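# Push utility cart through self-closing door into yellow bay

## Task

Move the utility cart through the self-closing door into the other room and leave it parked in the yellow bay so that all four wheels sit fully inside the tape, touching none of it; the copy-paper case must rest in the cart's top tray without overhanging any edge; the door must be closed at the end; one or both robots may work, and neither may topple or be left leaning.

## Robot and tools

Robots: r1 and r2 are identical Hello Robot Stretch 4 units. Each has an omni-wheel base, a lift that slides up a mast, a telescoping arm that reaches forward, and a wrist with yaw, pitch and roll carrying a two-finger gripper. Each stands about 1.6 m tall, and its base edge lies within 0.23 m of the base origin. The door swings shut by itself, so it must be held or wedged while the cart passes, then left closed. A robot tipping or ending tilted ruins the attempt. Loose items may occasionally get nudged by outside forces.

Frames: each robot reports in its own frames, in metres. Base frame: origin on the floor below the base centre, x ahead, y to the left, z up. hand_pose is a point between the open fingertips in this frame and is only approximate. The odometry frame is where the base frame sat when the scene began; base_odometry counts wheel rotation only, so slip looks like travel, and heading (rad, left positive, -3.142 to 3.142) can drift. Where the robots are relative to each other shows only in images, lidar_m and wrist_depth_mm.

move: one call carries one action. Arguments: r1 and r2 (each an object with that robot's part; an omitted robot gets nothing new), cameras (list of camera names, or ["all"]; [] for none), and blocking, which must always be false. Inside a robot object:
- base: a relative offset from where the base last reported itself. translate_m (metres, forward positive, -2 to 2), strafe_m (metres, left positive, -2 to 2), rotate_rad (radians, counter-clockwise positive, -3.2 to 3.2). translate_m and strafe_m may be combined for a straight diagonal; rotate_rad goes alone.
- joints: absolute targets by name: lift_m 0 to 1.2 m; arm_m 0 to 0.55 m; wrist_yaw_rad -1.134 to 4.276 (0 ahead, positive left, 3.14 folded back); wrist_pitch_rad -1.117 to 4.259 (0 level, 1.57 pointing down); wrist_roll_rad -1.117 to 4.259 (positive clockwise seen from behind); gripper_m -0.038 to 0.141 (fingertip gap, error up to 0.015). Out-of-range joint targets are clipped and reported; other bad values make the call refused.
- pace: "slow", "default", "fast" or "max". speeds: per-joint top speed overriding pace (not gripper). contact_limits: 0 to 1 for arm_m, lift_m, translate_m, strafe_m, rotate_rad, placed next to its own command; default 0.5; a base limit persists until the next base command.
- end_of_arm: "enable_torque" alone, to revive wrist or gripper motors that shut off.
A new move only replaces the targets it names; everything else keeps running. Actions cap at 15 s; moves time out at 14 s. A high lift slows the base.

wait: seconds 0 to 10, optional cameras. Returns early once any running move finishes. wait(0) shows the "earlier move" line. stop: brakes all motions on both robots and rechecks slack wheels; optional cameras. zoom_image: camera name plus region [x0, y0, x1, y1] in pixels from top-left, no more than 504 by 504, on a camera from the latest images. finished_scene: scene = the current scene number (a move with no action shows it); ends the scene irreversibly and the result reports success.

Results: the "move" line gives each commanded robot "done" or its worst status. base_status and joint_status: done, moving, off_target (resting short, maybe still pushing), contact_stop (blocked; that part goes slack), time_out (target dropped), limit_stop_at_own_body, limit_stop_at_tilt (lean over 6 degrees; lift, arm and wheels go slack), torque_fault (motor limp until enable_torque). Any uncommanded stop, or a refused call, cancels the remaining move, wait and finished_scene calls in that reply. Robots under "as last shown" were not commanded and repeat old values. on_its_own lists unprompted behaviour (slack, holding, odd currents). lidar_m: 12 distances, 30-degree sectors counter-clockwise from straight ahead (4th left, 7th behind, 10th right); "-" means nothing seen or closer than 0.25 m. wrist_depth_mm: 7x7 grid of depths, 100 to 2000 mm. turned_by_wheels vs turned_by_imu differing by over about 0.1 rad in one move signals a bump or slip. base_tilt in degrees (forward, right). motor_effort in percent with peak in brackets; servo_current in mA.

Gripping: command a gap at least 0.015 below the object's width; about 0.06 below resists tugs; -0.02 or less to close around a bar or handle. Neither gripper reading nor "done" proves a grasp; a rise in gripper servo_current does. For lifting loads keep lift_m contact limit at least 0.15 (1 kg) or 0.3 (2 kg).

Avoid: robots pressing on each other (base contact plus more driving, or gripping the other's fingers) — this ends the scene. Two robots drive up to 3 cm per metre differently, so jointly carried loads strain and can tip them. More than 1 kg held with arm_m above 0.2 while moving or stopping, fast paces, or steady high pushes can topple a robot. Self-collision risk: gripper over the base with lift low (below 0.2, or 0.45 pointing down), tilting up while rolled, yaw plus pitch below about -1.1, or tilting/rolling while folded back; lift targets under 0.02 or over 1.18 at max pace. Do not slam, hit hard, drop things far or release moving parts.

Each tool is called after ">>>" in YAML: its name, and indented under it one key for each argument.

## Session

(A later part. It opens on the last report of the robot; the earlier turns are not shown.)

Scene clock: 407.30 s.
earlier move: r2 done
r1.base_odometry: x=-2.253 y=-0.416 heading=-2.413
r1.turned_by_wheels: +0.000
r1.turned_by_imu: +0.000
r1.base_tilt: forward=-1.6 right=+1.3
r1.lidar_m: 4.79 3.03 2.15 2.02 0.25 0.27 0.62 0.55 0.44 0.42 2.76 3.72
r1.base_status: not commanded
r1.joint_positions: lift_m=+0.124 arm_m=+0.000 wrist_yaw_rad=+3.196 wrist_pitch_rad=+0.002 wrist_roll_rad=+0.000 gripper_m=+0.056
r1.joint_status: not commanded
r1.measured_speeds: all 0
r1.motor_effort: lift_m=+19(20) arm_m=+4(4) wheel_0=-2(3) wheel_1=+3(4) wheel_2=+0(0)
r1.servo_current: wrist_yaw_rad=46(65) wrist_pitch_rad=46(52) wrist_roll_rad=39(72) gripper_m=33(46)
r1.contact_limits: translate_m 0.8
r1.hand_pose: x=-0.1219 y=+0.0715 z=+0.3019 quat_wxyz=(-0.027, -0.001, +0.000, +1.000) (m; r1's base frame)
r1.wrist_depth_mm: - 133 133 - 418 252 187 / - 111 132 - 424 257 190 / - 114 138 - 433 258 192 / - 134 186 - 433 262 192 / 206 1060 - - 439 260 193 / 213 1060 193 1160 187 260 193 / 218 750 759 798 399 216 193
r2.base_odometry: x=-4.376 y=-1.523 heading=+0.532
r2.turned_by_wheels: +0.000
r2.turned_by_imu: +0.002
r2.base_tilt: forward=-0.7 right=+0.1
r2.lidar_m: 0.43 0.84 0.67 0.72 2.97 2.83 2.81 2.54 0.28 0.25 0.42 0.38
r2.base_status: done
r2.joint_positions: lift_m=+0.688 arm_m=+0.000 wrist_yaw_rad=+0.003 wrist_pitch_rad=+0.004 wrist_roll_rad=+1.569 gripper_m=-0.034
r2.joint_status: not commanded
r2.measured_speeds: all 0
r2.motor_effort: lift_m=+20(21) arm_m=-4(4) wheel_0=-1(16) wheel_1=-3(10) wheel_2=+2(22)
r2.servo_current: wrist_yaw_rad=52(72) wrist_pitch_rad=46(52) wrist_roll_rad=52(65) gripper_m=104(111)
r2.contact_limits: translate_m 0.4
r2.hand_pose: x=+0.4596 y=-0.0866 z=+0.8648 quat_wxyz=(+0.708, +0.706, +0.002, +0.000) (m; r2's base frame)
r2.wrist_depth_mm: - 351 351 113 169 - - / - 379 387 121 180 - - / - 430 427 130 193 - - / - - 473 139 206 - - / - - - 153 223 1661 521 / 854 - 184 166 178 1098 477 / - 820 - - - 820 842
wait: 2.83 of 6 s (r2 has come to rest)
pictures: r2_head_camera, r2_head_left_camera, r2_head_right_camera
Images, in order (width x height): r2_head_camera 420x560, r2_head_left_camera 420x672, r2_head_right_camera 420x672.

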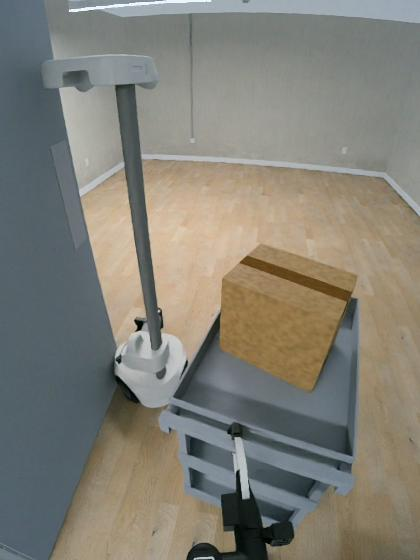

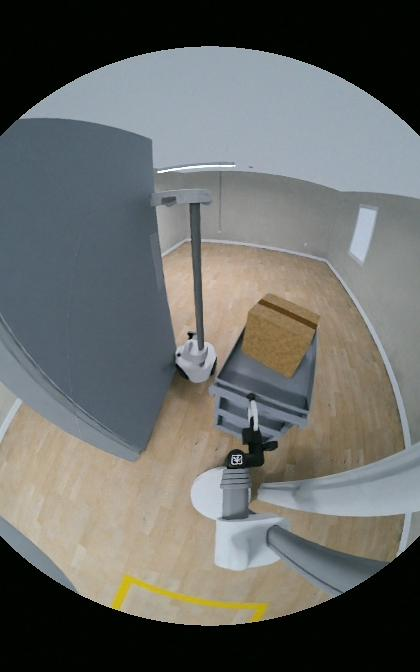

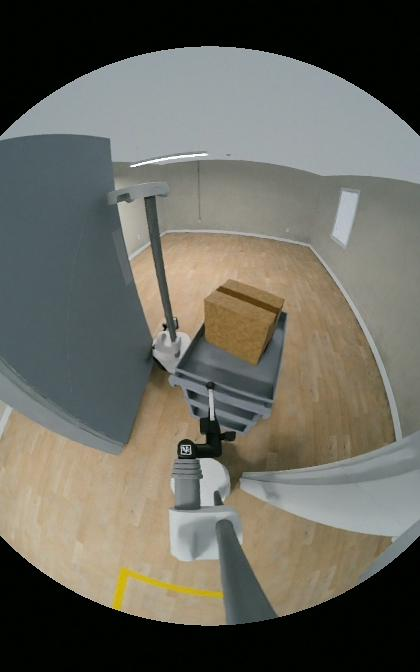

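>>> move:
  r2: {"base":{"translate_m":-0.04,"strafe_m":0.14},"contact_limits":{"translate_m":0.5}}
  blocking: false

>>> wait:
  seconds: 4

>>> move:
  r2: {"base":{"translate_m":-0.5,"strafe_m":0.1},"contact_limits":{"translate_m":0.4}}
  blocking: false

>>> wait:
  seconds: 6
  cameras: ["r2_head_camera","r2_head_right_camera","r2_head_left_camera"]

Scene clock: 415.67 s.
move: r2 moving
r1: as last shown
r1.lidar_m: 4.79 3.01 2.12 2.02 0.25 0.26 0.59 0.55 0.43 0.42 2.75 3.70
r1.motor_effort: lift_m=+20(20) arm_m=+4(4) wheel_0=-2(3) wheel_1=+3(3) wheel_2=+0(1)
r1.servo_current: wrist_yaw_rad=52(65) wrist_pitch_rad=46(46) wrist_roll_rad=52(52) gripper_m=46(46)
r1.contact_limits: translate_m 0.8
r1.wrist_depth_mm: - 133 132 - 418 251 187 / - 112 133 - 424 256 190 / - 114 139 - 433 258 191 / - 134 185 - 436 260 192 / 206 1060 1983 - 436 262 193 / 214 1060 193 1182 189 262 193 / 218 750 750 788 399 216 193
r2.base_odometry: x=-4.399 y=-1.501 heading=+0.531
r2.turned_by_wheels: -0.001
r2.turned_by_imu: -0.001
r2.base_tilt: forward=-0.7 right=+0.1
r2.lidar_m: 0.43 0.81 0.68 0.72 2.93 2.82 2.80 2.56 2.24 0.28 0.42 0.38
r2.base_status: translate_m moving; strafe_m moving
r2.joint_positions: lift_m=+0.688 arm_m=+0.000 wrist_yaw_rad=-0.008 wrist_pitch_rad=+0.004 wrist_roll_rad=+1.569 gripper_m=-0.034
r2.joint_status: not commanded
r2.measured_speeds: translate_m=-0.035 strafe_m=+0.120 rotate_rad=-0.003 lift_m=+0.000 arm_m=+0.000 wrist_yaw_rad=-0.032 wrist_pitch_rad=+0.000 wrist_roll_rad=+0.000
r2.motor_effort: lift_m=+20(21) arm_m=-4(4) wheel_0=-25(25) wheel_1=+7(8) wheel_2=+6(10)
r2.servo_current: wrist_yaw_rad=65(65) wrist_pitch_rad=39(46) wrist_roll_rad=39(52) gripper_m=98(111)
r2.contact_limits: translate_m 0.5
r2.hand_pose: x=+0.4586 y=-0.0898 z=+0.8648 quat_wxyz=(+0.708, +0.706, -0.001, -0.004) (m; r2's base frame)
r2.wrist_depth_mm: - 355 355 120 174 - - / - 387 387 126 186 - - / - 433 424 135 196 - - / - - 473 146 211 - - / - - - 154 224 1756 530 / - - 183 169 179 1098 480 / - 842 - - - 135 891
pictures: none

Scene clock: 416.97 s.
earlier move: r2 done
r1.base_odometry: x=-2.253 y=-0.416 heading=-2.413
r1.turned_by_wheels: +0.000
r1.turned_by_imu: +0.000
r1.base_tilt: forward=-1.6 right=+1.3
r1.lidar_m: 4.80 3.00 2.15 2.02 0.25 0.26 0.58 0.55 0.49 0.50 2.75 3.65
r1.base_status: not commanded
r1.joint_positions: lift_m=+0.124 arm_m=+0.000 wrist_yaw_rad=+3.196 wrist_pitch_rad=+0.002 wrist_roll_rad=+0.000 gripper_m=+0.056
r1.joint_status: not commanded
r1.measured_speeds: all 0
r1.motor_effort: lift_m=+20(20) arm_m=+4(4) wheel_0=-2(3) wheel_1=+3(3) wheel_2=+0(1)
r1.servo_current: wrist_yaw_rad=59(65) wrist_pitch_rad=52(52) wrist_roll_rad=46(65) gripper_m=39(46)
r1.contact_limits: translate_m 0.8
r1.hand_pose: x=-0.1219 y=+0.0715 z=+0.3019 quat_wxyz=(-0.027, -0.001, +0.000, +1.000) (m; r1's base frame)
r1.wrist_depth_mm: - 133 132 - 415 254 187 / - 112 132 - 424 256 189 / - 114 139 - 433 258 191 / - 134 186 - 436 259 191 / 204 1118 1708 - 436 262 193 / 215 1118 191 1182 187 263 193 / 219 699 750 778 399 216 193
r2.base_odometry: x=-4.481 y=-1.423 heading=+0.532
r2.turned_by_wheels: +0.001
r2.turned_by_imu: +0.000
r2.base_tilt: forward=-0.7 right=+0.1
r2.lidar_m: 0.45 0.66 0.58 2.46 2.81 2.77 2.73 2.69 2.27 0.41 0.35 0.34
r2.base_status: done
r2.joint_positions: lift_m=+0.688 arm_m=+0.000 wrist_yaw_rad=-0.009 wrist_pitch_rad=+0.004 wrist_roll_rad=+1.569 gripper_m=-0.034
r2.joint_status: not commanded
r2.measured_speeds: all 0
r2.motor_effort: lift_m=+20(21) arm_m=-4(4) wheel_0=-5(26) wheel_1=+2(8) wheel_2=+2(10)
r2.servo_current: wrist_yaw_rad=39(78) wrist_pitch_rad=46(46) wrist_roll_rad=39(59) gripper_m=98(111)
r2.contact_limits: translate_m 0.5
r2.hand_pose: x=+0.4585 y=-0.0900 z=+0.8648 quat_wxyz=(+0.708, +0.706, -0.002, -0.005) (m; r2's base frame)
r2.wrist_depth_mm: - 342 340 - 137 - - / - 384 389 - 152 - - / - 466 452 - 174 - - / - - - 109 192 1366 517 / - - - 127 213 1060 469 / - - 183 153 180 831 891 / - 991 1042 - 327 136 338
wait: 1.30 of 4 s (r2 has come to rest)
pictures: none

Scene clock: 417.47 s.
move: r2 moving
r1: as last shown
r1.lidar_m: 4.80 2.98 2.14 2.02 0.25 0.26 0.58 0.52 0.49 0.52 2.76 3.67
r1.motor_effort: lift_m=+20(20) arm_m=+4(4) wheel_0=-2(2) wheel_1=+3(3) wheel_2=+0(0)
r1.servo_current: wrist_yaw_rad=39(59) wrist_pitch_rad=39(52) wrist_roll_rad=52(65) gripper_m=46(46)
r1.contact_limits: translate_m 0.8
r1.wrist_depth_mm: - 133 133 - 415 252 188 / - 112 133 - 427 256 190 / - 114 139 - 430 258 191 / - 134 185 - 436 259 193 / 205 1118 1336 - 439 262 193 / 213 1008 193 1182 188 260 193 / 217 163 741 788 399 216 192
r2.base_odometry: x=-4.511 y=-1.433 heading=+0.532
r2.turned_by_wheels: +0.000
r2.turned_by_imu: +0.000
r2.base_tilt: forward=-0.6 right=+0.1
r2.lidar_m: 0.45 0.68 0.60 2.46 2.82 2.72 2.70 2.68 2.28 0.41 0.32 0.32
r2.base_status: translate_m moving; strafe_m moving
r2.joint_positions: lift_m=+0.688 arm_m=+0.000 wrist_yaw_rad=-0.003 wrist_pitch_rad=+0.004 wrist_roll_rad=+1.569 gripper_m=-0.034
r2.joint_status: not commanded
r2.measured_speeds: translate_m=-0.120 strafe_m=+0.026 rotate_rad=+0.002 lift_m=+0.000 arm_m=+0.000 wrist_yaw_rad=+0.028 wrist_pitch_rad=+0.000 wrist_roll_rad=+0.000
r2.motor_effort: lift_m=+20(21) arm_m=-4(4) wheel_0=-13(18) wheel_1=-9(10) wheel_2=+15(16)
r2.servo_current: wrist_yaw_rad=46(65) wrist_pitch_rad=39(46) wrist_roll_rad=39(59) gripper_m=104(111)
r2.contact_limits: translate_m 0.4
r2.hand_pose: x=+0.4590 y=-0.0884 z=+0.8648 quat_wxyz=(+0.708, +0.706, +0.000, -0.003) (m; r2's base frame)
r2.wrist_depth_mm: - 343 338 - 138 - - / - 384 387 - 153 - - / - 466 452 - 175 - - / - - - 110 192 1042 517 / 946 - - 128 220 1098 466 / - - 183 152 180 854 878 / - 143 - - 330 135 336
pictures: none

Scene clock: 420.13 s.
earlier move: r2 done
r1.base_odometry: x=-2.253 y=-0.416 heading=-2.413
r1.turned_by_wheels: +0.000
r1.turned_by_imu: +0.000
r1.base_tilt: forward=-1.6 right=+1.3
r1.lidar_m: 4.81 2.99 2.15 2.03 0.25 0.25 0.62 0.74 0.90 2.70 2.78 3.68
r1.base_status: not commanded
r1.joint_positions: lift_m=+0.124 arm_m=+0.000 wrist_yaw_rad=+3.196 wrist_pitch_rad=+0.002 wrist_roll_rad=+0.000 gripper_m=+0.056
r1.joint_status: not commanded
r1.measured_speeds: all 0
r1.motor_effort: lift_m=+20(20) arm_m=+4(4) wheel_0=-2(3) wheel_1=+3(4) wheel_2=+0(1)
r1.servo_current: wrist_yaw_rad=59(65) wrist_pitch_rad=39(52) wrist_roll_rad=52(65) gripper_m=39(52)
r1.contact_limits: translate_m 0.8
r1.hand_pose: x=-0.1219 y=+0.0715 z=+0.3019 quat_wxyz=(-0.027, -0.001, +0.000, +1.000) (m; r1's base frame)
r1.wrist_depth_mm: - 133 132 - 418 252 187 / - 111 133 - 424 255 190 / - 114 138 - 436 258 191 / - 134 186 - 436 259 192 / 206 - 1708 - 442 260 194 / 220 1182 192 1205 187 263 193 / 218 768 768 788 399 216 193
r2.base_odometry: x=-4.963 y=-1.590 heading=+0.532
r2.turned_by_wheels: +0.000
r2.turned_by_imu: +0.002
r2.base_tilt: forward=-0.7 right=+0.1
r2.lidar_m: 0.44 0.85 1.09 2.48 2.67 2.26 2.25 2.56 2.25 1.25 0.37 0.35
r2.base_status: done
r2.joint_positions: lift_m=+0.688 arm_m=+0.000 wrist_yaw_rad=+0.003 wrist_pitch_rad=+0.004 wrist_roll_rad=+1.569 gripper_m=-0.034
r2.joint_status: not commanded
r2.measured_speeds: all 0
r2.motor_effort: lift_m=+20(21) arm_m=-4(4) wheel_0=+0(18) wheel_1=-4(10) wheel_2=+7(18)
r2.servo_current: wrist_yaw_rad=46(65) wrist_pitch_rad=39(52) wrist_roll_rad=52(59) gripper_m=104(111)
r2.contact_limits: translate_m 0.4
r2.hand_pose: x=+0.4596 y=-0.0866 z=+0.8648 quat_wxyz=(+0.708, +0.706, +0.002, +0.000) (m; r2's base frame)
r2.wrist_depth_mm: - 342 340 - 148 - - / - 379 382 - 161 - - / - 449 439 108 177 - - / - - 508 121 196 585 - / - - - 136 220 1366 480 / - - 180 155 179 - 1078 / - - - - 320 320 327
wait: 2.67 of 6 s (r2 has come to rest)
pictures: r2_head_camera, r2_head_left_camera, r2_head_right_camera
Images, in order (width x height): r2_head_camera 420x560, r2_head_left_camera 420x672, r2_head_right_camera 420x672.

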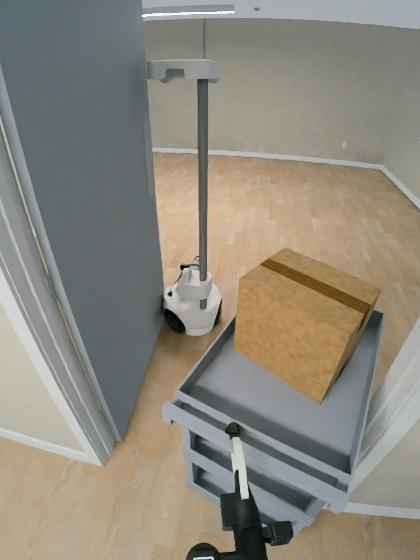

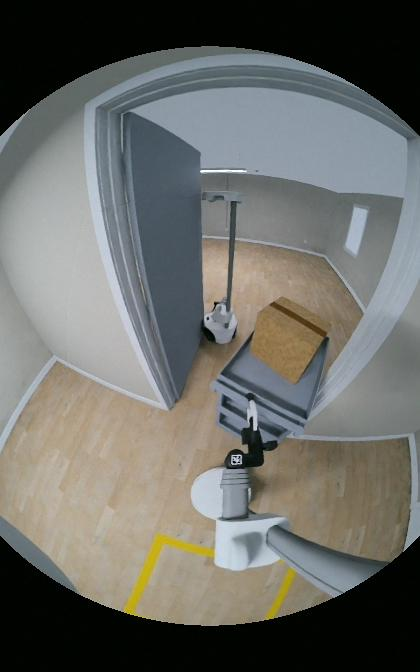

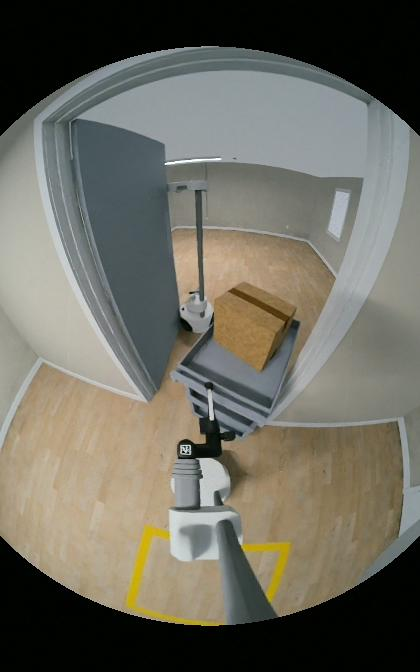

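>>> move:
  r2: {"base":{"translate_m":-0.464,"strafe_m":0.25},"contact_limits":{"translate_m":0.4}}
  blocking: false

>>> wait:
  seconds: 6
  cameras: ["r2_head_camera","r2_head_right_camera"]

Scene clock: 431.60 s.
move: r2 moving
r1: as last shown
r1.lidar_m: 4.80 2.99 2.15 2.02 0.25 0.25 0.57 0.74 0.95 2.70 2.77 3.66
r1.motor_effort: lift_m=+19(20) arm_m=+4(4) wheel_0=-2(3) wheel_1=+3(3) wheel_2=+0(1)
r1.servo_current: wrist_yaw_rad=65(65) wrist_pitch_rad=46(52) wrist_roll_rad=65(65) gripper_m=46(46)
r1.contact_limits: translate_m 0.8
r1.wrist_depth_mm: - 132 132 - 418 252 187 / - 111 133 - 427 255 189 / - 114 139 - 433 257 191 / - 134 186 - 436 259 192 / 206 - 1708 - 439 262 193 / 219 1205 193 1160 187 260 193 / 219 759 741 788 399 217 192
r2.base_odometry: x=-4.998 y=-1.591 heading=+0.532
r2.turned_by_wheels: -0.001
r2.turned_by_imu: +0.000
r2.base_tilt: forward=-0.7 right=+0.1
r2.lidar_m: 0.43 0.84 1.20 2.47 2.60 2.21 2.20 2.53 2.24 1.27 0.37 0.35
r2.base_status: translate_m moving; strafe_m moving
r2.joint_positions: lift_m=+0.688 arm_m=+0.000 wrist_yaw_rad=+0.001 wrist_pitch_rad=+0.004 wrist_roll_rad=+1.569 gripper_m=-0.034
r2.joint_status: not commanded
r2.measured_speeds: translate_m=-0.121 strafe_m=+0.066 rotate_rad=-0.005 lift_m=+0.000 arm_m=+0.000 wrist_yaw_rad=-0.028 wrist_pitch_rad=+0.000 wrist_roll_rad=+0.000
r2.motor_effort: lift_m=+20(21) arm_m=-4(4) wheel_0=-12(13) wheel_1=-8(8) wheel_2=+15(17)
r2.servo_current: wrist_yaw_rad=52(59) wrist_pitch_rad=39(46) wrist_roll_rad=46(59) gripper_m=104(104)
r2.contact_limits: translate_m 0.4
r2.hand_pose: x=+0.4594 y=-0.0870 z=+0.8648 quat_wxyz=(+0.708, +0.706, +0.002, -0.001) (m; r2's base frame)
r2.wrist_depth_mm: - 347 343 102 154 - - / - 379 384 107 167 - - / - 442 436 114 182 - - / - - 500 128 201 609 - / - - - 145 223 1397 496 / - - 181 159 178 - 1118 / - 136 - - 320 319 325
pictures: none

Scene clock: 434.20 s.
earlier move: r2 done
r1.base_odometry: x=-2.253 y=-0.416 heading=-2.413
r1.turned_by_wheels: +0.000
r1.turned_by_imu: +0.000
r1.base_tilt: forward=-1.6 right=+1.3
r1.lidar_m: 4.79 3.02 2.14 2.03 0.25 0.25 0.60 1.11 1.39 2.70 2.77 3.66
r1.base_status: not commanded
r1.joint_positions: lift_m=+0.124 arm_m=+0.000 wrist_yaw_rad=+3.196 wrist_pitch_rad=+0.002 wrist_roll_rad=+0.000 gripper_m=+0.056
r1.joint_status: not commanded
r1.measured_speeds: all 0
r1.motor_effort: lift_m=+19(20) arm_m=+4(5) wheel_0=-2(3) wheel_1=+3(4) wheel_2=+0(1)
r1.servo_current: wrist_yaw_rad=39(72) wrist_pitch_rad=46(52) wrist_roll_rad=33(65) gripper_m=39(52)
r1.contact_limits: translate_m 0.8
r1.hand_pose: x=-0.1219 y=+0.0715 z=+0.3019 quat_wxyz=(-0.027, -0.001, +0.000, +1.000) (m; r1's base frame)
r1.wrist_depth_mm: - 133 132 - 415 252 187 / - 112 133 - 424 257 189 / - 114 138 - 430 258 191 / - 134 185 - 436 259 192 / 206 1756 1661 - 442 260 193 / 220 1182 193 1160 187 263 193 / 218 759 741 798 399 216 193
r2.base_odometry: x=-5.489 y=-1.610 heading=+0.533
r2.turned_by_wheels: +0.001
r2.turned_by_imu: -0.002
r2.base_tilt: forward=-0.7 right=+0.1
r2.lidar_m: 0.45 1.23 2.11 2.34 2.04 1.74 1.73 2.00 2.39 2.29 0.40 0.36
r2.base_status: done
r2.joint_positions: lift_m=+0.688 arm_m=+0.000 wrist_yaw_rad=+0.001 wrist_pitch_rad=+0.004 wrist_roll_rad=+1.569 gripper_m=-0.034
r2.joint_status: not commanded
r2.measured_speeds: all 0
r2.motor_effort: lift_m=+20(21) arm_m=-4(4) wheel_0=+0(23) wheel_1=-4(8) wheel_2=+5(17)
r2.servo_current: wrist_yaw_rad=39(65) wrist_pitch_rad=46(46) wrist_roll_rad=39(59) gripper_m=98(111)
r2.contact_limits: translate_m 0.4
r2.hand_pose: x=+0.4594 y=-0.0872 z=+0.8648 quat_wxyz=(+0.708, +0.706, +0.002, -0.001) (m; r2's base frame)
r2.wrist_depth_mm: - 345 342 - 154 - - / - 382 382 106 167 - - / - 442 436 114 181 - - / - - 484 129 200 - - / - - - 143 220 - 492 / - - 181 157 178 - 445 / - - - - 322 320 327
wait: 2.60 of 6 s (r2 has come to rest)
pictures: r2_head_camera, r2_head_right_camera
Images, in order (width x height): r2_head_camera 420x560, r2_head_right_camera 420x672.

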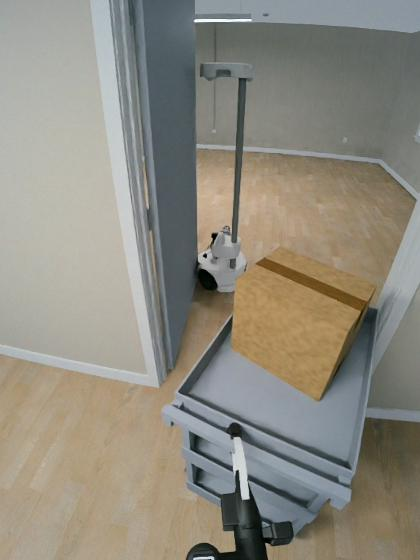

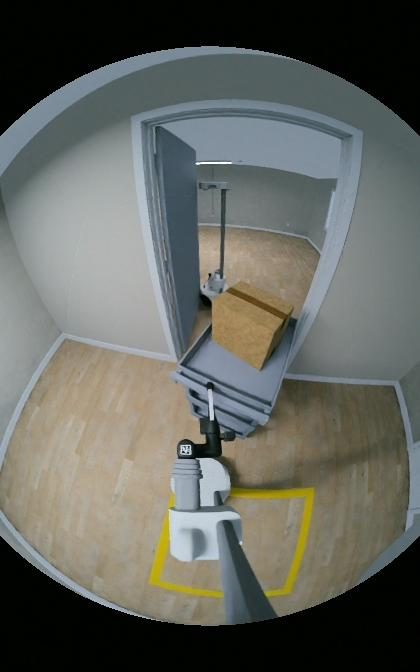

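>>> move:
  r2: {"base":{"translate_m":-0.663,"strafe_m":-0.31},"contact_limits":{"translate_m":0.5}}
  blocking: false

>>> wait:
  seconds: 7
  cameras: ["r2_head_camera","r2_head_right_camera"]

Scene clock: 446.93 s.
move: r2 moving
r1: as last shown
r1.lidar_m: 4.78 3.04 2.11 2.01 0.25 0.26 0.62 1.14 1.37 2.69 2.77 3.69
r1.motor_effort: lift_m=+20(20) arm_m=+4(4) wheel_0=-2(3) wheel_1=+3(3) wheel_2=+0(0)
r1.servo_current: wrist_yaw_rad=46(72) wrist_pitch_rad=46(46) wrist_roll_rad=39(59) gripper_m=46(46)
r1.contact_limits: translate_m 0.8
r1.wrist_depth_mm: - 133 133 - 415 252 187 / - 112 133 - 421 254 190 / - 114 139 - 433 257 191 / - 135 186 - 436 260 193 / 206 1756 1661 - 442 260 193 / 220 1205 193 1160 187 262 193 / 218 750 750 788 399 216 193
r2.base_odometry: x=-5.509 y=-1.638 heading=+0.533
r2.turned_by_wheels: +0.001
r2.turned_by_imu: +0.001
r2.base_tilt: forward=-0.6 right=+0.0
r2.lidar_m: 0.43 1.27 2.13 2.35 2.05 1.70 1.71 1.97 2.36 2.35 0.41 0.36
r2.base_status: translate_m moving; strafe_m moving
r2.joint_positions: lift_m=+0.688 arm_m=+0.000 wrist_yaw_rad=+0.004 wrist_pitch_rad=+0.004 wrist_roll_rad=+1.569 gripper_m=-0.034
r2.joint_status: not commanded
r2.measured_speeds: translate_m=-0.124 strafe_m=-0.056 rotate_rad=+0.000 lift_m=+0.000 arm_m=+0.000 wrist_yaw_rad=+0.014 wrist_pitch_rad=+0.000 wrist_roll_rad=+0.000
r2.motor_effort: lift_m=+20(21) arm_m=-4(4) wheel_0=-1(7) wheel_1=-11(11) wheel_2=+18(18)
r2.servo_current: wrist_yaw_rad=39(59) wrist_pitch_rad=39(46) wrist_roll_rad=52(59) gripper_m=98(111)
r2.contact_limits: translate_m 0.5
r2.hand_pose: x=+0.4597 y=-0.0862 z=+0.8648 quat_wxyz=(+0.708, +0.706, +0.003, +0.000) (m; r2's base frame)
r2.wrist_depth_mm: - 345 343 103 157 - - / - 379 384 109 169 - - / - 439 430 117 183 - - / - - 492 130 201 - - / - - - 143 220 - 504 / - - 181 159 178 - 433 / - - - - - 322 -
pictures: none

Scene clock: 450.23 s.
earlier move: r2 done
r1.base_odometry: x=-2.253 y=-0.416 heading=-2.413
r1.turned_by_wheels: +0.000
r1.turned_by_imu: +0.000
r1.base_tilt: forward=-1.6 right=+1.3
r1.lidar_m: 4.80 3.02 2.13 2.03 0.25 0.26 0.62 1.27 1.37 2.70 2.77 3.70
r1.base_status: not commanded
r1.joint_positions: lift_m=+0.124 arm_m=+0.000 wrist_yaw_rad=+3.196 wrist_pitch_rad=+0.002 wrist_roll_rad=+0.000 gripper_m=+0.056
r1.joint_status: not commanded
r1.measured_speeds: all 0
r1.motor_effort: lift_m=+19(20) arm_m=+4(5) wheel_0=-2(3) wheel_1=+3(4) wheel_2=+0(1)
r1.servo_current: wrist_yaw_rad=52(72) wrist_pitch_rad=46(52) wrist_roll_rad=72(72) gripper_m=39(52)
r1.contact_limits: translate_m 0.8
r1.hand_pose: x=-0.1219 y=+0.0715 z=+0.3019 quat_wxyz=(-0.027, -0.001, +0.000, +1.000) (m; r1's base frame)
r1.wrist_depth_mm: - 133 132 - 418 253 187 / - 112 133 - 424 256 189 / - 114 138 - 430 258 191 / - 134 186 - 436 260 193 / 206 - 1921 - 442 260 193 / 219 1182 194 1182 188 260 194 / 218 750 759 798 399 215 193
r2.base_odometry: x=-5.903 y=-2.213 heading=+0.532
r2.turned_by_wheels: -0.001
r2.turned_by_imu: +0.001
r2.base_tilt: forward=-0.7 right=+0.1
r2.lidar_m: 0.30 0.37 2.82 2.50 1.40 1.17 1.16 1.30 1.93 1.88 1.96 0.47
r2.base_status: done
r2.joint_positions: lift_m=+0.688 arm_m=+0.000 wrist_yaw_rad=+0.004 wrist_pitch_rad=+0.004 wrist_roll_rad=+1.569 gripper_m=-0.034
r2.joint_status: not commanded
r2.measured_speeds: all 0
r2.motor_effort: lift_m=+21(21) arm_m=-3(4) wheel_0=-3(9) wheel_1=-2(11) wheel_2=+3(19)
r2.servo_current: wrist_yaw_rad=59(65) wrist_pitch_rad=39(52) wrist_roll_rad=39(65) gripper_m=104(111)
r2.contact_limits: translate_m 0.5
r2.hand_pose: x=+0.4597 y=-0.0863 z=+0.8648 quat_wxyz=(+0.708, +0.706, +0.003, +0.000) (m; r2's base frame)
r2.wrist_depth_mm: - - - 277 349 353 1098 / - - - 246 334 368 415 / - - - 222 294 1661 496 / - - - 202 265 1661 - / - 462 455 186 243 820 - / 1618 439 183 168 180 - - / - 137 418 - 212 - -
wait: 3.30 of 7 s (r2 has come to rest)
pictures: r2_head_camera, r2_head_right_camera
Images, in order (width x height): r2_head_camera 420x560, r2_head_right_camera 420x672.

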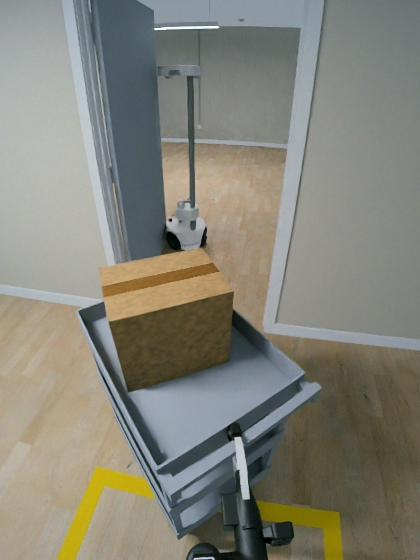

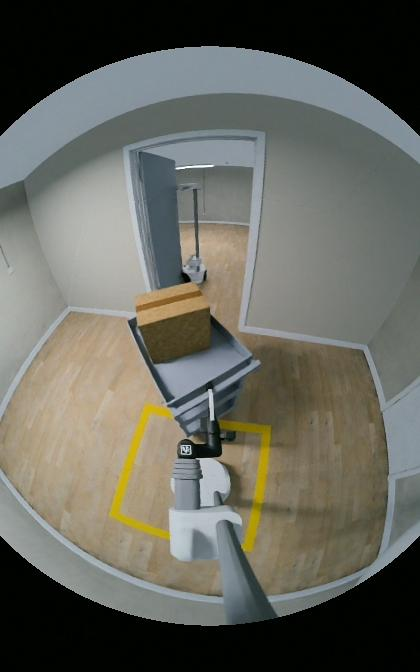

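>>> move:
  r2: {"base":{"translate_m":-0.75,"strafe_m":0.15},"contact_limits":{"translate_m":0.4}}
  blocking: false

>>> wait:
  seconds: 7
  cameras: ["r2_head_camera","r2_head_right_camera","r2_head_left_camera"]

>>> zoom_image:
  camera: "r2_head_right_camera"
  region: [90, 300, 320, 500]

Scene clock: 457.93 s.
move: r2 moving
r1: as last shown
r1.lidar_m: 4.79 3.01 2.13 2.03 0.25 0.25 0.58 1.28 1.36 2.69 2.78 3.65
r1.motor_effort: lift_m=+19(20) arm_m=+4(4) wheel_0=-2(3) wheel_1=+3(3) wheel_2=+0(0)
r1.servo_current: wrist_yaw_rad=59(59) wrist_pitch_rad=33(46) wrist_roll_rad=59(59) gripper_m=39(46)
r1.contact_limits: translate_m 0.8
r1.wrist_depth_mm: - 133 133 - 418 252 187 / - 112 133 - 424 255 189 / - 114 139 - 433 258 191 / - 134 186 - 439 260 192 / 205 - - - 436 260 193 / 220 1229 193 1182 188 262 193 / 219 759 750 798 399 216 193
r2.base_odometry: x=-5.933 y=-2.224 heading=+0.532
r2.turned_by_wheels: +0.000
r2.turned_by_imu: +0.000
r2.base_tilt: forward=-0.7 right=+0.1
r2.lidar_m: 0.29 0.41 2.81 2.43 1.33 1.14 1.12 1.31 1.95 1.89 2.00 0.47
r2.base_status: translate_m moving; strafe_m moving
r2.joint_positions: lift_m=+0.688 arm_m=+0.000 wrist_yaw_rad=+0.004 wrist_pitch_rad=+0.004 wrist_roll_rad=+1.569 gripper_m=-0.034
r2.joint_status: not commanded
r2.measured_speeds: translate_m=-0.121 strafe_m=+0.025 rotate_rad=+0.000 lift_m=+0.000 arm_m=+0.000 wrist_yaw_rad=-0.005 wrist_pitch_rad=+0.000 wrist_roll_rad=+0.000
r2.motor_effort: lift_m=+20(21) arm_m=-4(4) wheel_0=-11(11) wheel_1=-7(8) wheel_2=+16(20)
r2.servo_current: wrist_yaw_rad=46(59) wrist_pitch_rad=39(46) wrist_roll_rad=59(59) gripper_m=104(111)
r2.contact_limits: translate_m 0.4
r2.hand_pose: x=+0.4596 y=-0.0863 z=+0.8648 quat_wxyz=(+0.708, +0.706, +0.003, +0.000) (m; r2's base frame)
r2.wrist_depth_mm: - - - 273 345 353 1060 / - - - 242 329 1366 452 / - - - 220 293 1708 496 / - - - 201 263 741 - / 1708 462 452 185 243 820 - / 1576 439 184 169 178 - - / - 143 421 - 213 - -
pictures: none

Scene clock: 461.43 s.
earlier move: r2 done
r1.base_odometry: x=-2.253 y=-0.416 heading=-2.413
r1.turned_by_wheels: +0.000
r1.turned_by_imu: +0.000
r1.base_tilt: forward=-1.6 right=+1.3
r1.lidar_m: 4.80 3.02 2.14 2.03 0.25 0.26 0.62 1.28 1.37 2.69 2.77 3.66
r1.base_status: not commanded
r1.joint_positions: lift_m=+0.124 arm_m=+0.000 wrist_yaw_rad=+3.196 wrist_pitch_rad=+0.002 wrist_roll_rad=+0.000 gripper_m=+0.056
r1.joint_status: not commanded
r1.measured_speeds: all 0
r1.motor_effort: lift_m=+19(20) arm_m=+4(5) wheel_0=-2(3) wheel_1=+3(4) wheel_2=+0(1)
r1.servo_current: wrist_yaw_rad=52(65) wrist_pitch_rad=46(52) wrist_roll_rad=39(72) gripper_m=46(52)
r1.contact_limits: translate_m 0.8
r1.hand_pose: x=-0.1219 y=+0.0715 z=+0.3019 quat_wxyz=(-0.027, -0.001, +0.000, +1.000) (m; r1's base frame)
r1.wrist_depth_mm: - 133 133 - 418 252 187 / - 112 132 - 424 256 189 / - 114 138 - 430 258 191 / - 134 186 - 436 259 192 / 206 - - - 439 263 193 / 220 1229 194 1182 188 260 193 / 219 759 750 788 399 216 193
r2.base_odometry: x=-6.625 y=-2.464 heading=+0.532
r2.turned_by_wheels: -0.001
r2.turned_by_imu: -0.003
r2.base_tilt: forward=-0.6 right=+0.1
r2.lidar_m: 0.34 0.55 2.82 0.88 0.48 0.38 0.38 0.44 0.76 1.92 2.16 0.47
r2.base_status: done
r2.joint_positions: lift_m=+0.688 arm_m=+0.000 wrist_yaw_rad=-0.002 wrist_pitch_rad=+0.004 wrist_roll_rad=+1.569 gripper_m=-0.034
r2.joint_status: not commanded
r2.measured_speeds: all 0
r2.motor_effort: lift_m=+21(21) arm_m=-4(4) wheel_0=-4(16) wheel_1=-5(9) wheel_2=+1(20)
r2.servo_current: wrist_yaw_rad=52(65) wrist_pitch_rad=39(46) wrist_roll_rad=52(59) gripper_m=98(111)
r2.contact_limits: translate_m 0.4
r2.hand_pose: x=+0.4591 y=-0.0880 z=+0.8648 quat_wxyz=(+0.708, +0.706, +0.001, -0.002) (m; r2's base frame)
r2.wrist_depth_mm: - - - 224 309 1366 399 / - - - 211 279 1661 496 / - - - 198 263 1863 - / - - 455 188 249 820 - / - 452 449 180 237 831 - / - 442 184 169 179 - - / - 436 436 - 218 - -
wait: 3.50 of 7 s (r2 has come to rest)
pictures: r2_head_camera, r2_head_left_camera, r2_head_right_camera
Images, in order (width x height): r2_head_camera 420x560, r2_head_left_camera 420x672, r2_head_right_camera 420x672.

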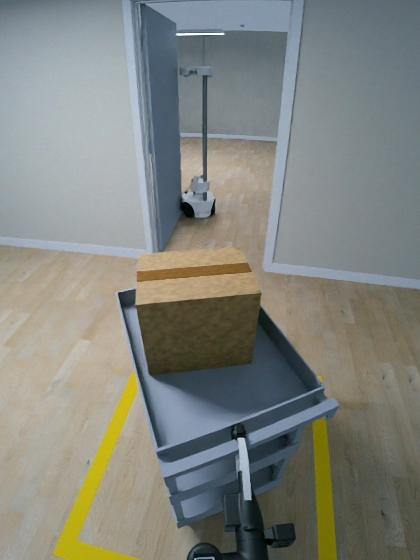

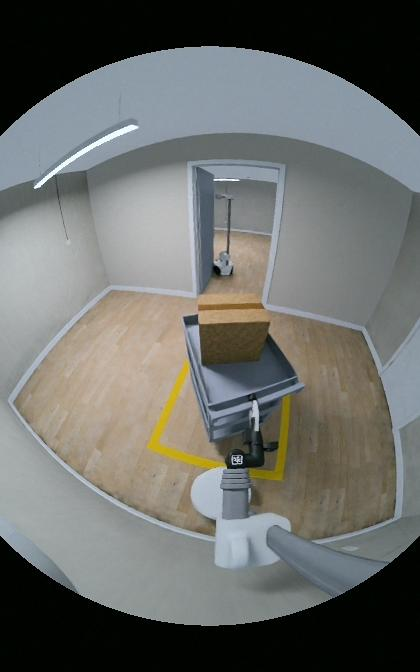

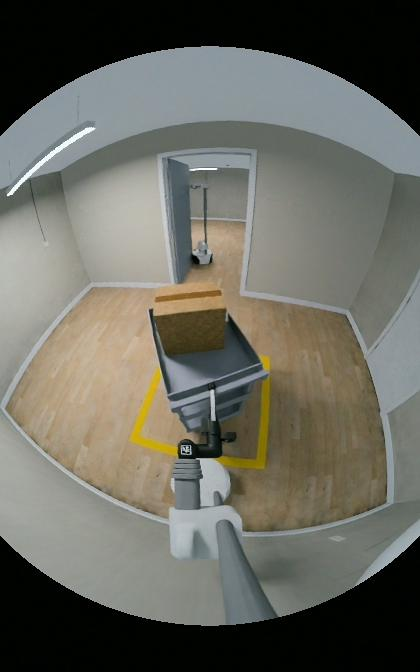

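Scaled by 2.191 from the camera's 420x672 image, which has a finer 600x960 frame.

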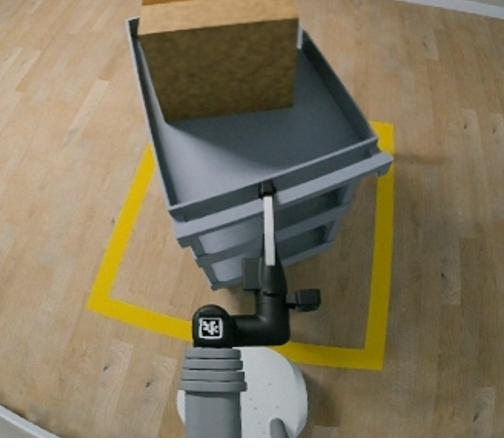

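>>> move:
  r2: {"base":{"translate_m":-0.11,"strafe_m":0.07},"pace":"slow","contact_limits":{"translate_m":0.3}}
  blocking: false

>>> wait:
  seconds: 5
  cameras: ["r2_head_camera","r2_head_right_camera"]

>>> zoom_image:
  camera: "r2_head_right_camera"
  region: [90, 300, 320, 500]

Scene clock: 472.33 s.
move: r2 moving
r1: as last shown
r1.lidar_m: 4.80 3.02 2.16 2.02 0.25 0.25 0.61 1.29 1.39 2.69 2.76 3.69
r1.motor_effort: lift_m=+19(20) arm_m=+4(4) wheel_0=-2(3) wheel_1=+3(3) wheel_2=+0(0)
r1.servo_current: wrist_yaw_rad=46(72) wrist_pitch_rad=46(46) wrist_roll_rad=33(65) gripper_m=39(46)
r1.contact_limits: translate_m 0.8
r1.wrist_depth_mm: - 133 133 - 415 253 187 / - 111 133 - 427 256 189 / - 114 138 - 430 258 191 / - 134 186 - 436 260 193 / 205 - - - 439 259 193 / 220 1205 193 1182 187 262 194 / 218 750 750 798 397 216 193
r2.base_odometry: x=-6.639 y=-2.464 heading=+0.532
r2.turned_by_wheels: +0.000
r2.turned_by_imu: +0.001
r2.base_tilt: forward=-0.7 right=+0.1
r2.lidar_m: 0.33 0.62 2.81 0.86 0.46 0.39 0.37 0.42 0.74 1.93 2.19 0.45
r2.base_status: translate_m moving; strafe_m moving
r2.joint_positions: lift_m=+0.688 arm_m=+0.000 wrist_yaw_rad=-0.002 wrist_pitch_rad=+0.004 wrist_roll_rad=+1.569 gripper_m=-0.034
r2.joint_status: not commanded
r2.measured_speeds: translate_m=-0.047 strafe_m=+0.030 rotate_rad=+0.002 lift_m=+0.000 arm_m=+0.000 wrist_yaw_rad=-0.003 wrist_pitch_rad=+0.000 wrist_roll_rad=+0.000
r2.motor_effort: lift_m=+20(21) arm_m=-4(4) wheel_0=-14(14) wheel_1=+5(5) wheel_2=+7(9)
r2.servo_current: wrist_yaw_rad=46(59) wrist_pitch_rad=46(52) wrist_roll_rad=52(52) gripper_m=98(104)
r2.contact_limits: translate_m 0.3
r2.hand_pose: x=+0.4591 y=-0.0880 z=+0.8648 quat_wxyz=(+0.708, +0.706, +0.001, -0.002) (m; r2's base frame)
r2.wrist_depth_mm: - - - 223 300 1537 399 / - - - 211 279 1661 500 / - - - 197 262 1808 - / - - 455 187 249 820 - / - 449 455 180 238 842 - / - 442 184 169 179 - - / - 439 439 - 218 - -
pictures: none

Scene clock: 474.30 s.
earlier move: r2 done
r1.base_odometry: x=-2.253 y=-0.416 heading=-2.413
r1.turned_by_wheels: +0.000
r1.turned_by_imu: +0.000
r1.base_tilt: forward=-1.6 right=+1.2
r1.lidar_m: 4.78 3.00 2.14 2.02 0.25 0.25 0.60 1.27 1.38 2.69 2.77 3.70
r1.base_status: not commanded
r1.joint_positions: lift_m=+0.124 arm_m=+0.000 wrist_yaw_rad=+3.196 wrist_pitch_rad=+0.002 wrist_roll_rad=+0.000 gripper_m=+0.056
r1.joint_status: not commanded
r1.measured_speeds: all 0
r1.motor_effort: lift_m=+19(20) arm_m=+4(4) wheel_0=-2(3) wheel_1=+3(4) wheel_2=+0(1)
r1.servo_current: wrist_yaw_rad=52(72) wrist_pitch_rad=46(52) wrist_roll_rad=52(65) gripper_m=39(52)
r1.contact_limits: translate_m 0.8
r1.hand_pose: x=-0.1219 y=+0.0715 z=+0.3019 quat_wxyz=(-0.027, -0.001, +0.000, +1.000) (m; r1's base frame)
r1.wrist_depth_mm: - 133 133 - 418 253 188 / - 111 133 - 427 256 189 / - 114 139 - 433 257 191 / - 134 186 - 436 262 193 / 205 - - - 442 260 193 / 220 1182 194 1182 187 262 194 / 219 759 768 788 399 216 193
r2.base_odometry: x=-6.755 y=-2.460 heading=+0.532
r2.turned_by_wheels: +0.000
r2.turned_by_imu: -0.001
r2.base_tilt: forward=-0.7 right=+0.0
r2.lidar_m: 0.35 2.91 2.78 0.59 0.34 0.27 0.25 0.30 0.53 1.97 2.23 0.43
r2.base_status: done
r2.joint_positions: lift_m=+0.688 arm_m=+0.000 wrist_yaw_rad=-0.004 wrist_pitch_rad=+0.004 wrist_roll_rad=+1.569 gripper_m=-0.034
r2.joint_status: not commanded
r2.measured_speeds: all 0
r2.motor_effort: lift_m=+20(21) arm_m=-4(4) wheel_0=-8(15) wheel_1=+5(6) wheel_2=+4(9)
r2.servo_current: wrist_yaw_rad=39(65) wrist_pitch_rad=46(52) wrist_roll_rad=52(59) gripper_m=104(111)
r2.contact_limits: translate_m 0.3
r2.hand_pose: x=+0.4590 y=-0.0885 z=+0.8648 quat_wxyz=(+0.708, +0.706, +0.000, -0.003) (m; r2's base frame)
r2.wrist_depth_mm: - - - 204 271 1708 1229 / - - - 196 259 1661 500 / - - - 188 251 778 - / - 452 449 182 243 842 - / - 449 449 178 235 820 - / - 445 185 170 179 - - / - 452 452 - 223 - -
wait: 1.97 of 5 s (r2 has come to rest)
pictures: r2_head_camera, r2_head_right_camera
Images, in order (width x height): r2_head_camera 420x560, r2_head_right_camera 420x672.

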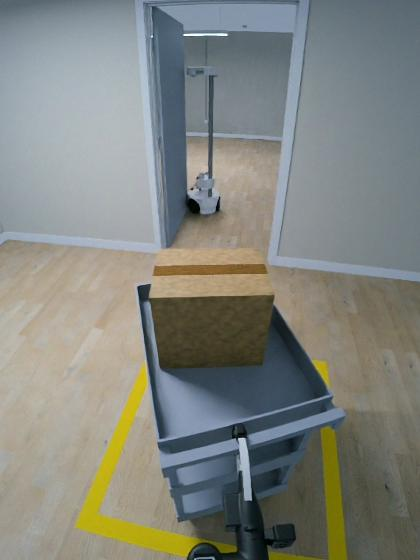

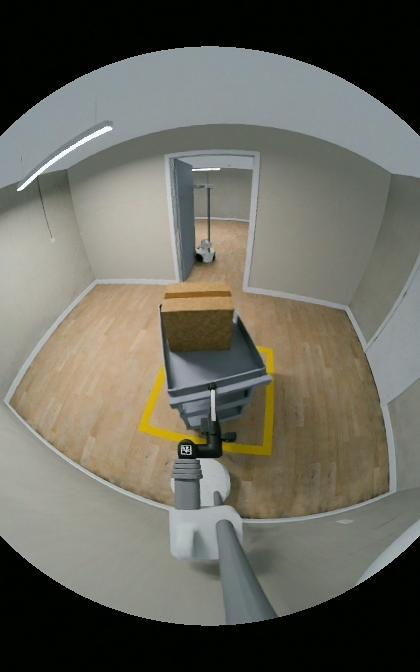

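Scaled by 2.191 from the camera's 420x672 image, which has a finer 600x960 frame.

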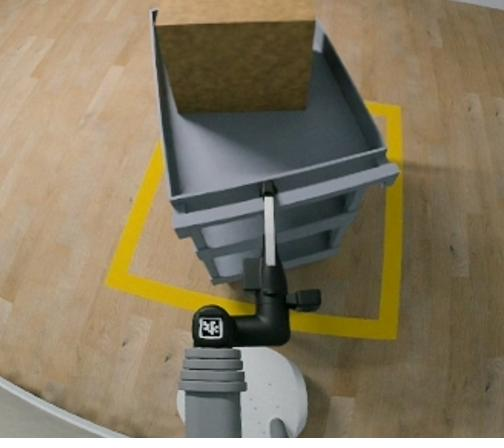

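>>> move:
  r2: {"base":{"translate_m":0.06,"strafe_m":0.2},"pace":"slow","contact_limits":{"translate_m":0.4}}
  blocking: false

>>> wait:
  seconds: 5
  cameras: ["r2_head_camera","r2_head_right_camera","r2_head_left_camera"]

>>> zoom_image:
  camera: "r2_head_right_camera"
  region: [90, 300, 320, 500]

>>> zoom_image:
  camera: "r2_head_left_camera"
  region: [130, 300, 360, 500]

Scene clock: 484.90 s.
move: r2 moving
r1: as last shown
r1.base_tilt: forward=-1.6 right=+1.3
r1.lidar_m: 4.80 3.03 2.14 2.04 0.25 0.25 0.59 1.26 1.36 2.68 2.79 3.68
r1.motor_effort: lift_m=+19(20) arm_m=+4(5) wheel_0=-1(2) wheel_1=+3(4) wheel_2=+0(1)
r1.servo_current: wrist_yaw_rad=39(59) wrist_pitch_rad=46(46) wrist_roll_rad=46(52) gripper_m=46(46)
r1.contact_limits: translate_m 0.8
r1.wrist_depth_mm: - 133 133 - 418 253 187 / - 111 133 - 424 256 189 / - 114 138 - 430 257 191 / - 134 186 - 439 260 192 / 205 - - - 439 259 193 / 220 1205 193 1182 187 263 193 / 218 759 759 798 402 216 193
r2.base_odometry: x=-6.759 y=-2.448 heading=+0.530
r2.turned_by_wheels: -0.002
r2.turned_by_imu: -0.001
r2.base_tilt: forward=-0.7 right=+0.1
r2.lidar_m: 0.35 2.85 2.75 0.61 0.34 0.26 0.25 0.32 0.53 1.97 2.23 0.43
r2.base_status: translate_m moving; strafe_m moving
r2.joint_positions: lift_m=+0.688 arm_m=+0.000 wrist_yaw_rad=-0.008 wrist_pitch_rad=+0.004 wrist_roll_rad=+1.569 gripper_m=-0.034
r2.joint_status: not commanded
r2.measured_speeds: translate_m=+0.014 strafe_m=+0.048 rotate_rad=+0.000 lift_m=+0.000 arm_m=+0.000 wrist_yaw_rad=-0.005 wrist_pitch_rad=+0.000 wrist_roll_rad=+0.000
r2.motor_effort: lift_m=+21(21) arm_m=-4(4) wheel_0=-12(14) wheel_1=+7(8) wheel_2=-14(14)
r2.servo_current: wrist_yaw_rad=52(59) wrist_pitch_rad=39(46) wrist_roll_rad=46(65) gripper_m=104(104)
r2.contact_limits: translate_m 0.4
r2.hand_pose: x=+0.4586 y=-0.0899 z=+0.8648 quat_wxyz=(+0.708, +0.706, -0.002, -0.004) (m; r2's base frame)
r2.wrist_depth_mm: - - - 206 272 1618 1229 / - - - 197 259 1661 500 / - - - 188 251 778 - / - 452 452 182 241 842 - / - 452 449 176 235 831 - / - 452 185 169 179 - - / - 449 449 - 221 - -
pictures: none

Scene clock: 487.73 s.
earlier move: r2 done
r1.base_odometry: x=-2.253 y=-0.416 heading=-2.413
r1.turned_by_wheels: +0.000
r1.turned_by_imu: +0.000
r1.base_tilt: forward=-1.6 right=+1.3
r1.lidar_m: 4.79 3.00 2.14 2.03 0.25 0.26 0.58 1.28 1.39 2.70 2.76 3.69
r1.base_status: not commanded
r1.joint_positions: lift_m=+0.124 arm_m=+0.000 wrist_yaw_rad=+3.196 wrist_pitch_rad=+0.002 wrist_roll_rad=+0.000 gripper_m=+0.056
r1.joint_status: not commanded
r1.measured_speeds: all 0
r1.motor_effort: lift_m=+19(20) arm_m=+4(5) wheel_0=-2(3) wheel_1=+3(4) wheel_2=-1(1)
r1.servo_current: wrist_yaw_rad=39(72) wrist_pitch_rad=46(52) wrist_roll_rad=65(65) gripper_m=46(46)
r1.contact_limits: translate_m 0.8
r1.hand_pose: x=-0.1219 y=+0.0715 z=+0.3019 quat_wxyz=(-0.027, -0.001, +0.000, +1.000) (m; r1's base frame)
r1.wrist_depth_mm: - 133 132 - 418 252 187 / - 112 133 - 424 256 189 / - 114 138 - 433 257 191 / - 134 185 - 439 260 193 / 206 - - - 439 260 193 / 220 1205 193 1182 188 260 193 / 219 750 741 788 402 216 193
r2.base_odometry: x=-6.805 y=-2.257 heading=+0.531
r2.turned_by_wheels: +0.001
r2.turned_by_imu: +0.001
r2.base_tilt: forward=-0.7 right=+0.1
r2.lidar_m: 0.40 2.82 2.57 0.65 0.35 0.27 0.28 0.34 0.53 2.18 2.44 0.40
r2.base_status: done
r2.joint_positions: lift_m=+0.688 arm_m=+0.000 wrist_yaw_rad=-0.009 wrist_pitch_rad=+0.004 wrist_roll_rad=+1.569 gripper_m=-0.034
r2.joint_status: not commanded
r2.measured_speeds: all 0
r2.motor_effort: lift_m=+20(21) arm_m=-4(4) wheel_0=-5(16) wheel_1=+4(10) wheel_2=-9(15)
r2.servo_current: wrist_yaw_rad=52(72) wrist_pitch_rad=39(52) wrist_roll_rad=46(65) gripper_m=104(111)
r2.contact_limits: translate_m 0.4
r2.hand_pose: x=+0.4586 y=-0.0899 z=+0.8648 quat_wxyz=(+0.708, +0.706, -0.002, -0.004) (m; r2's base frame)
r2.wrist_depth_mm: - - - 153 210 715 - / - - 415 158 216 - - / - 427 427 160 219 820 - / - 459 449 163 224 842 - / - - 473 167 229 - - / - - 183 170 178 539 - / - - - - 237 1430 469
wait: 2.83 of 5 s (r2 has come to rest)
pictures: r2_head_camera, r2_head_left_camera, r2_head_right_camera
Images, in order (width x height): r2_head_camera 420x560, r2_head_left_camera 420x672, r2_head_right_camera 420x672.

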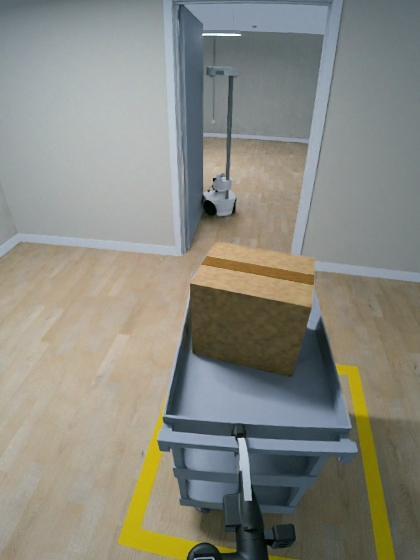

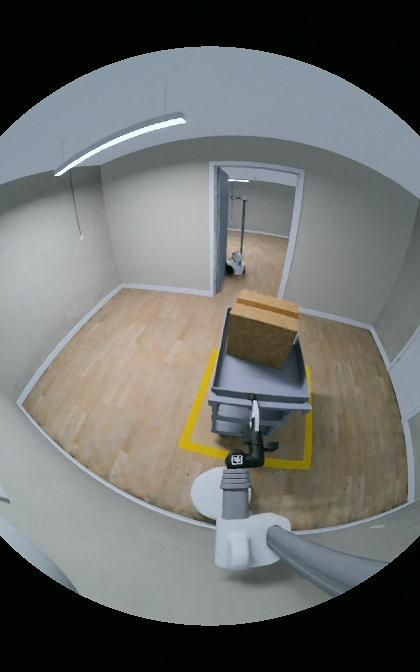

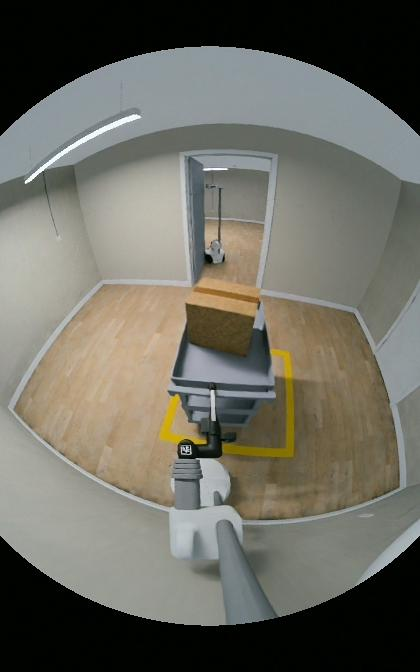

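Scaled by 2.191 from the camera's 420x672 image, which has a finer 600x960 frame.

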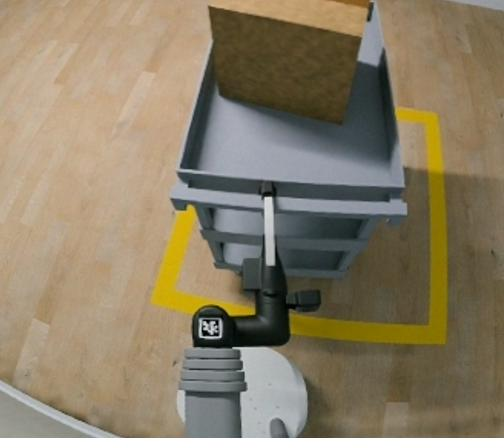

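Scaled by 2.191 from the camera's 420x672 image, which has a finer 600x960 frame.

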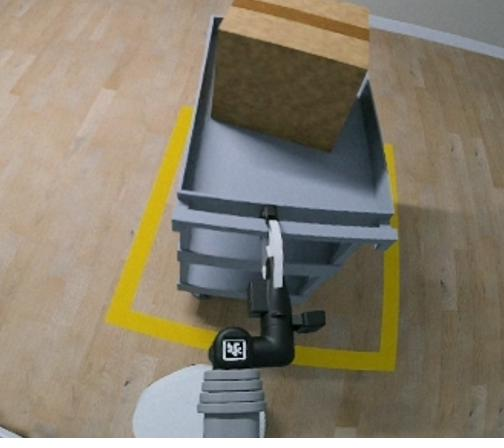

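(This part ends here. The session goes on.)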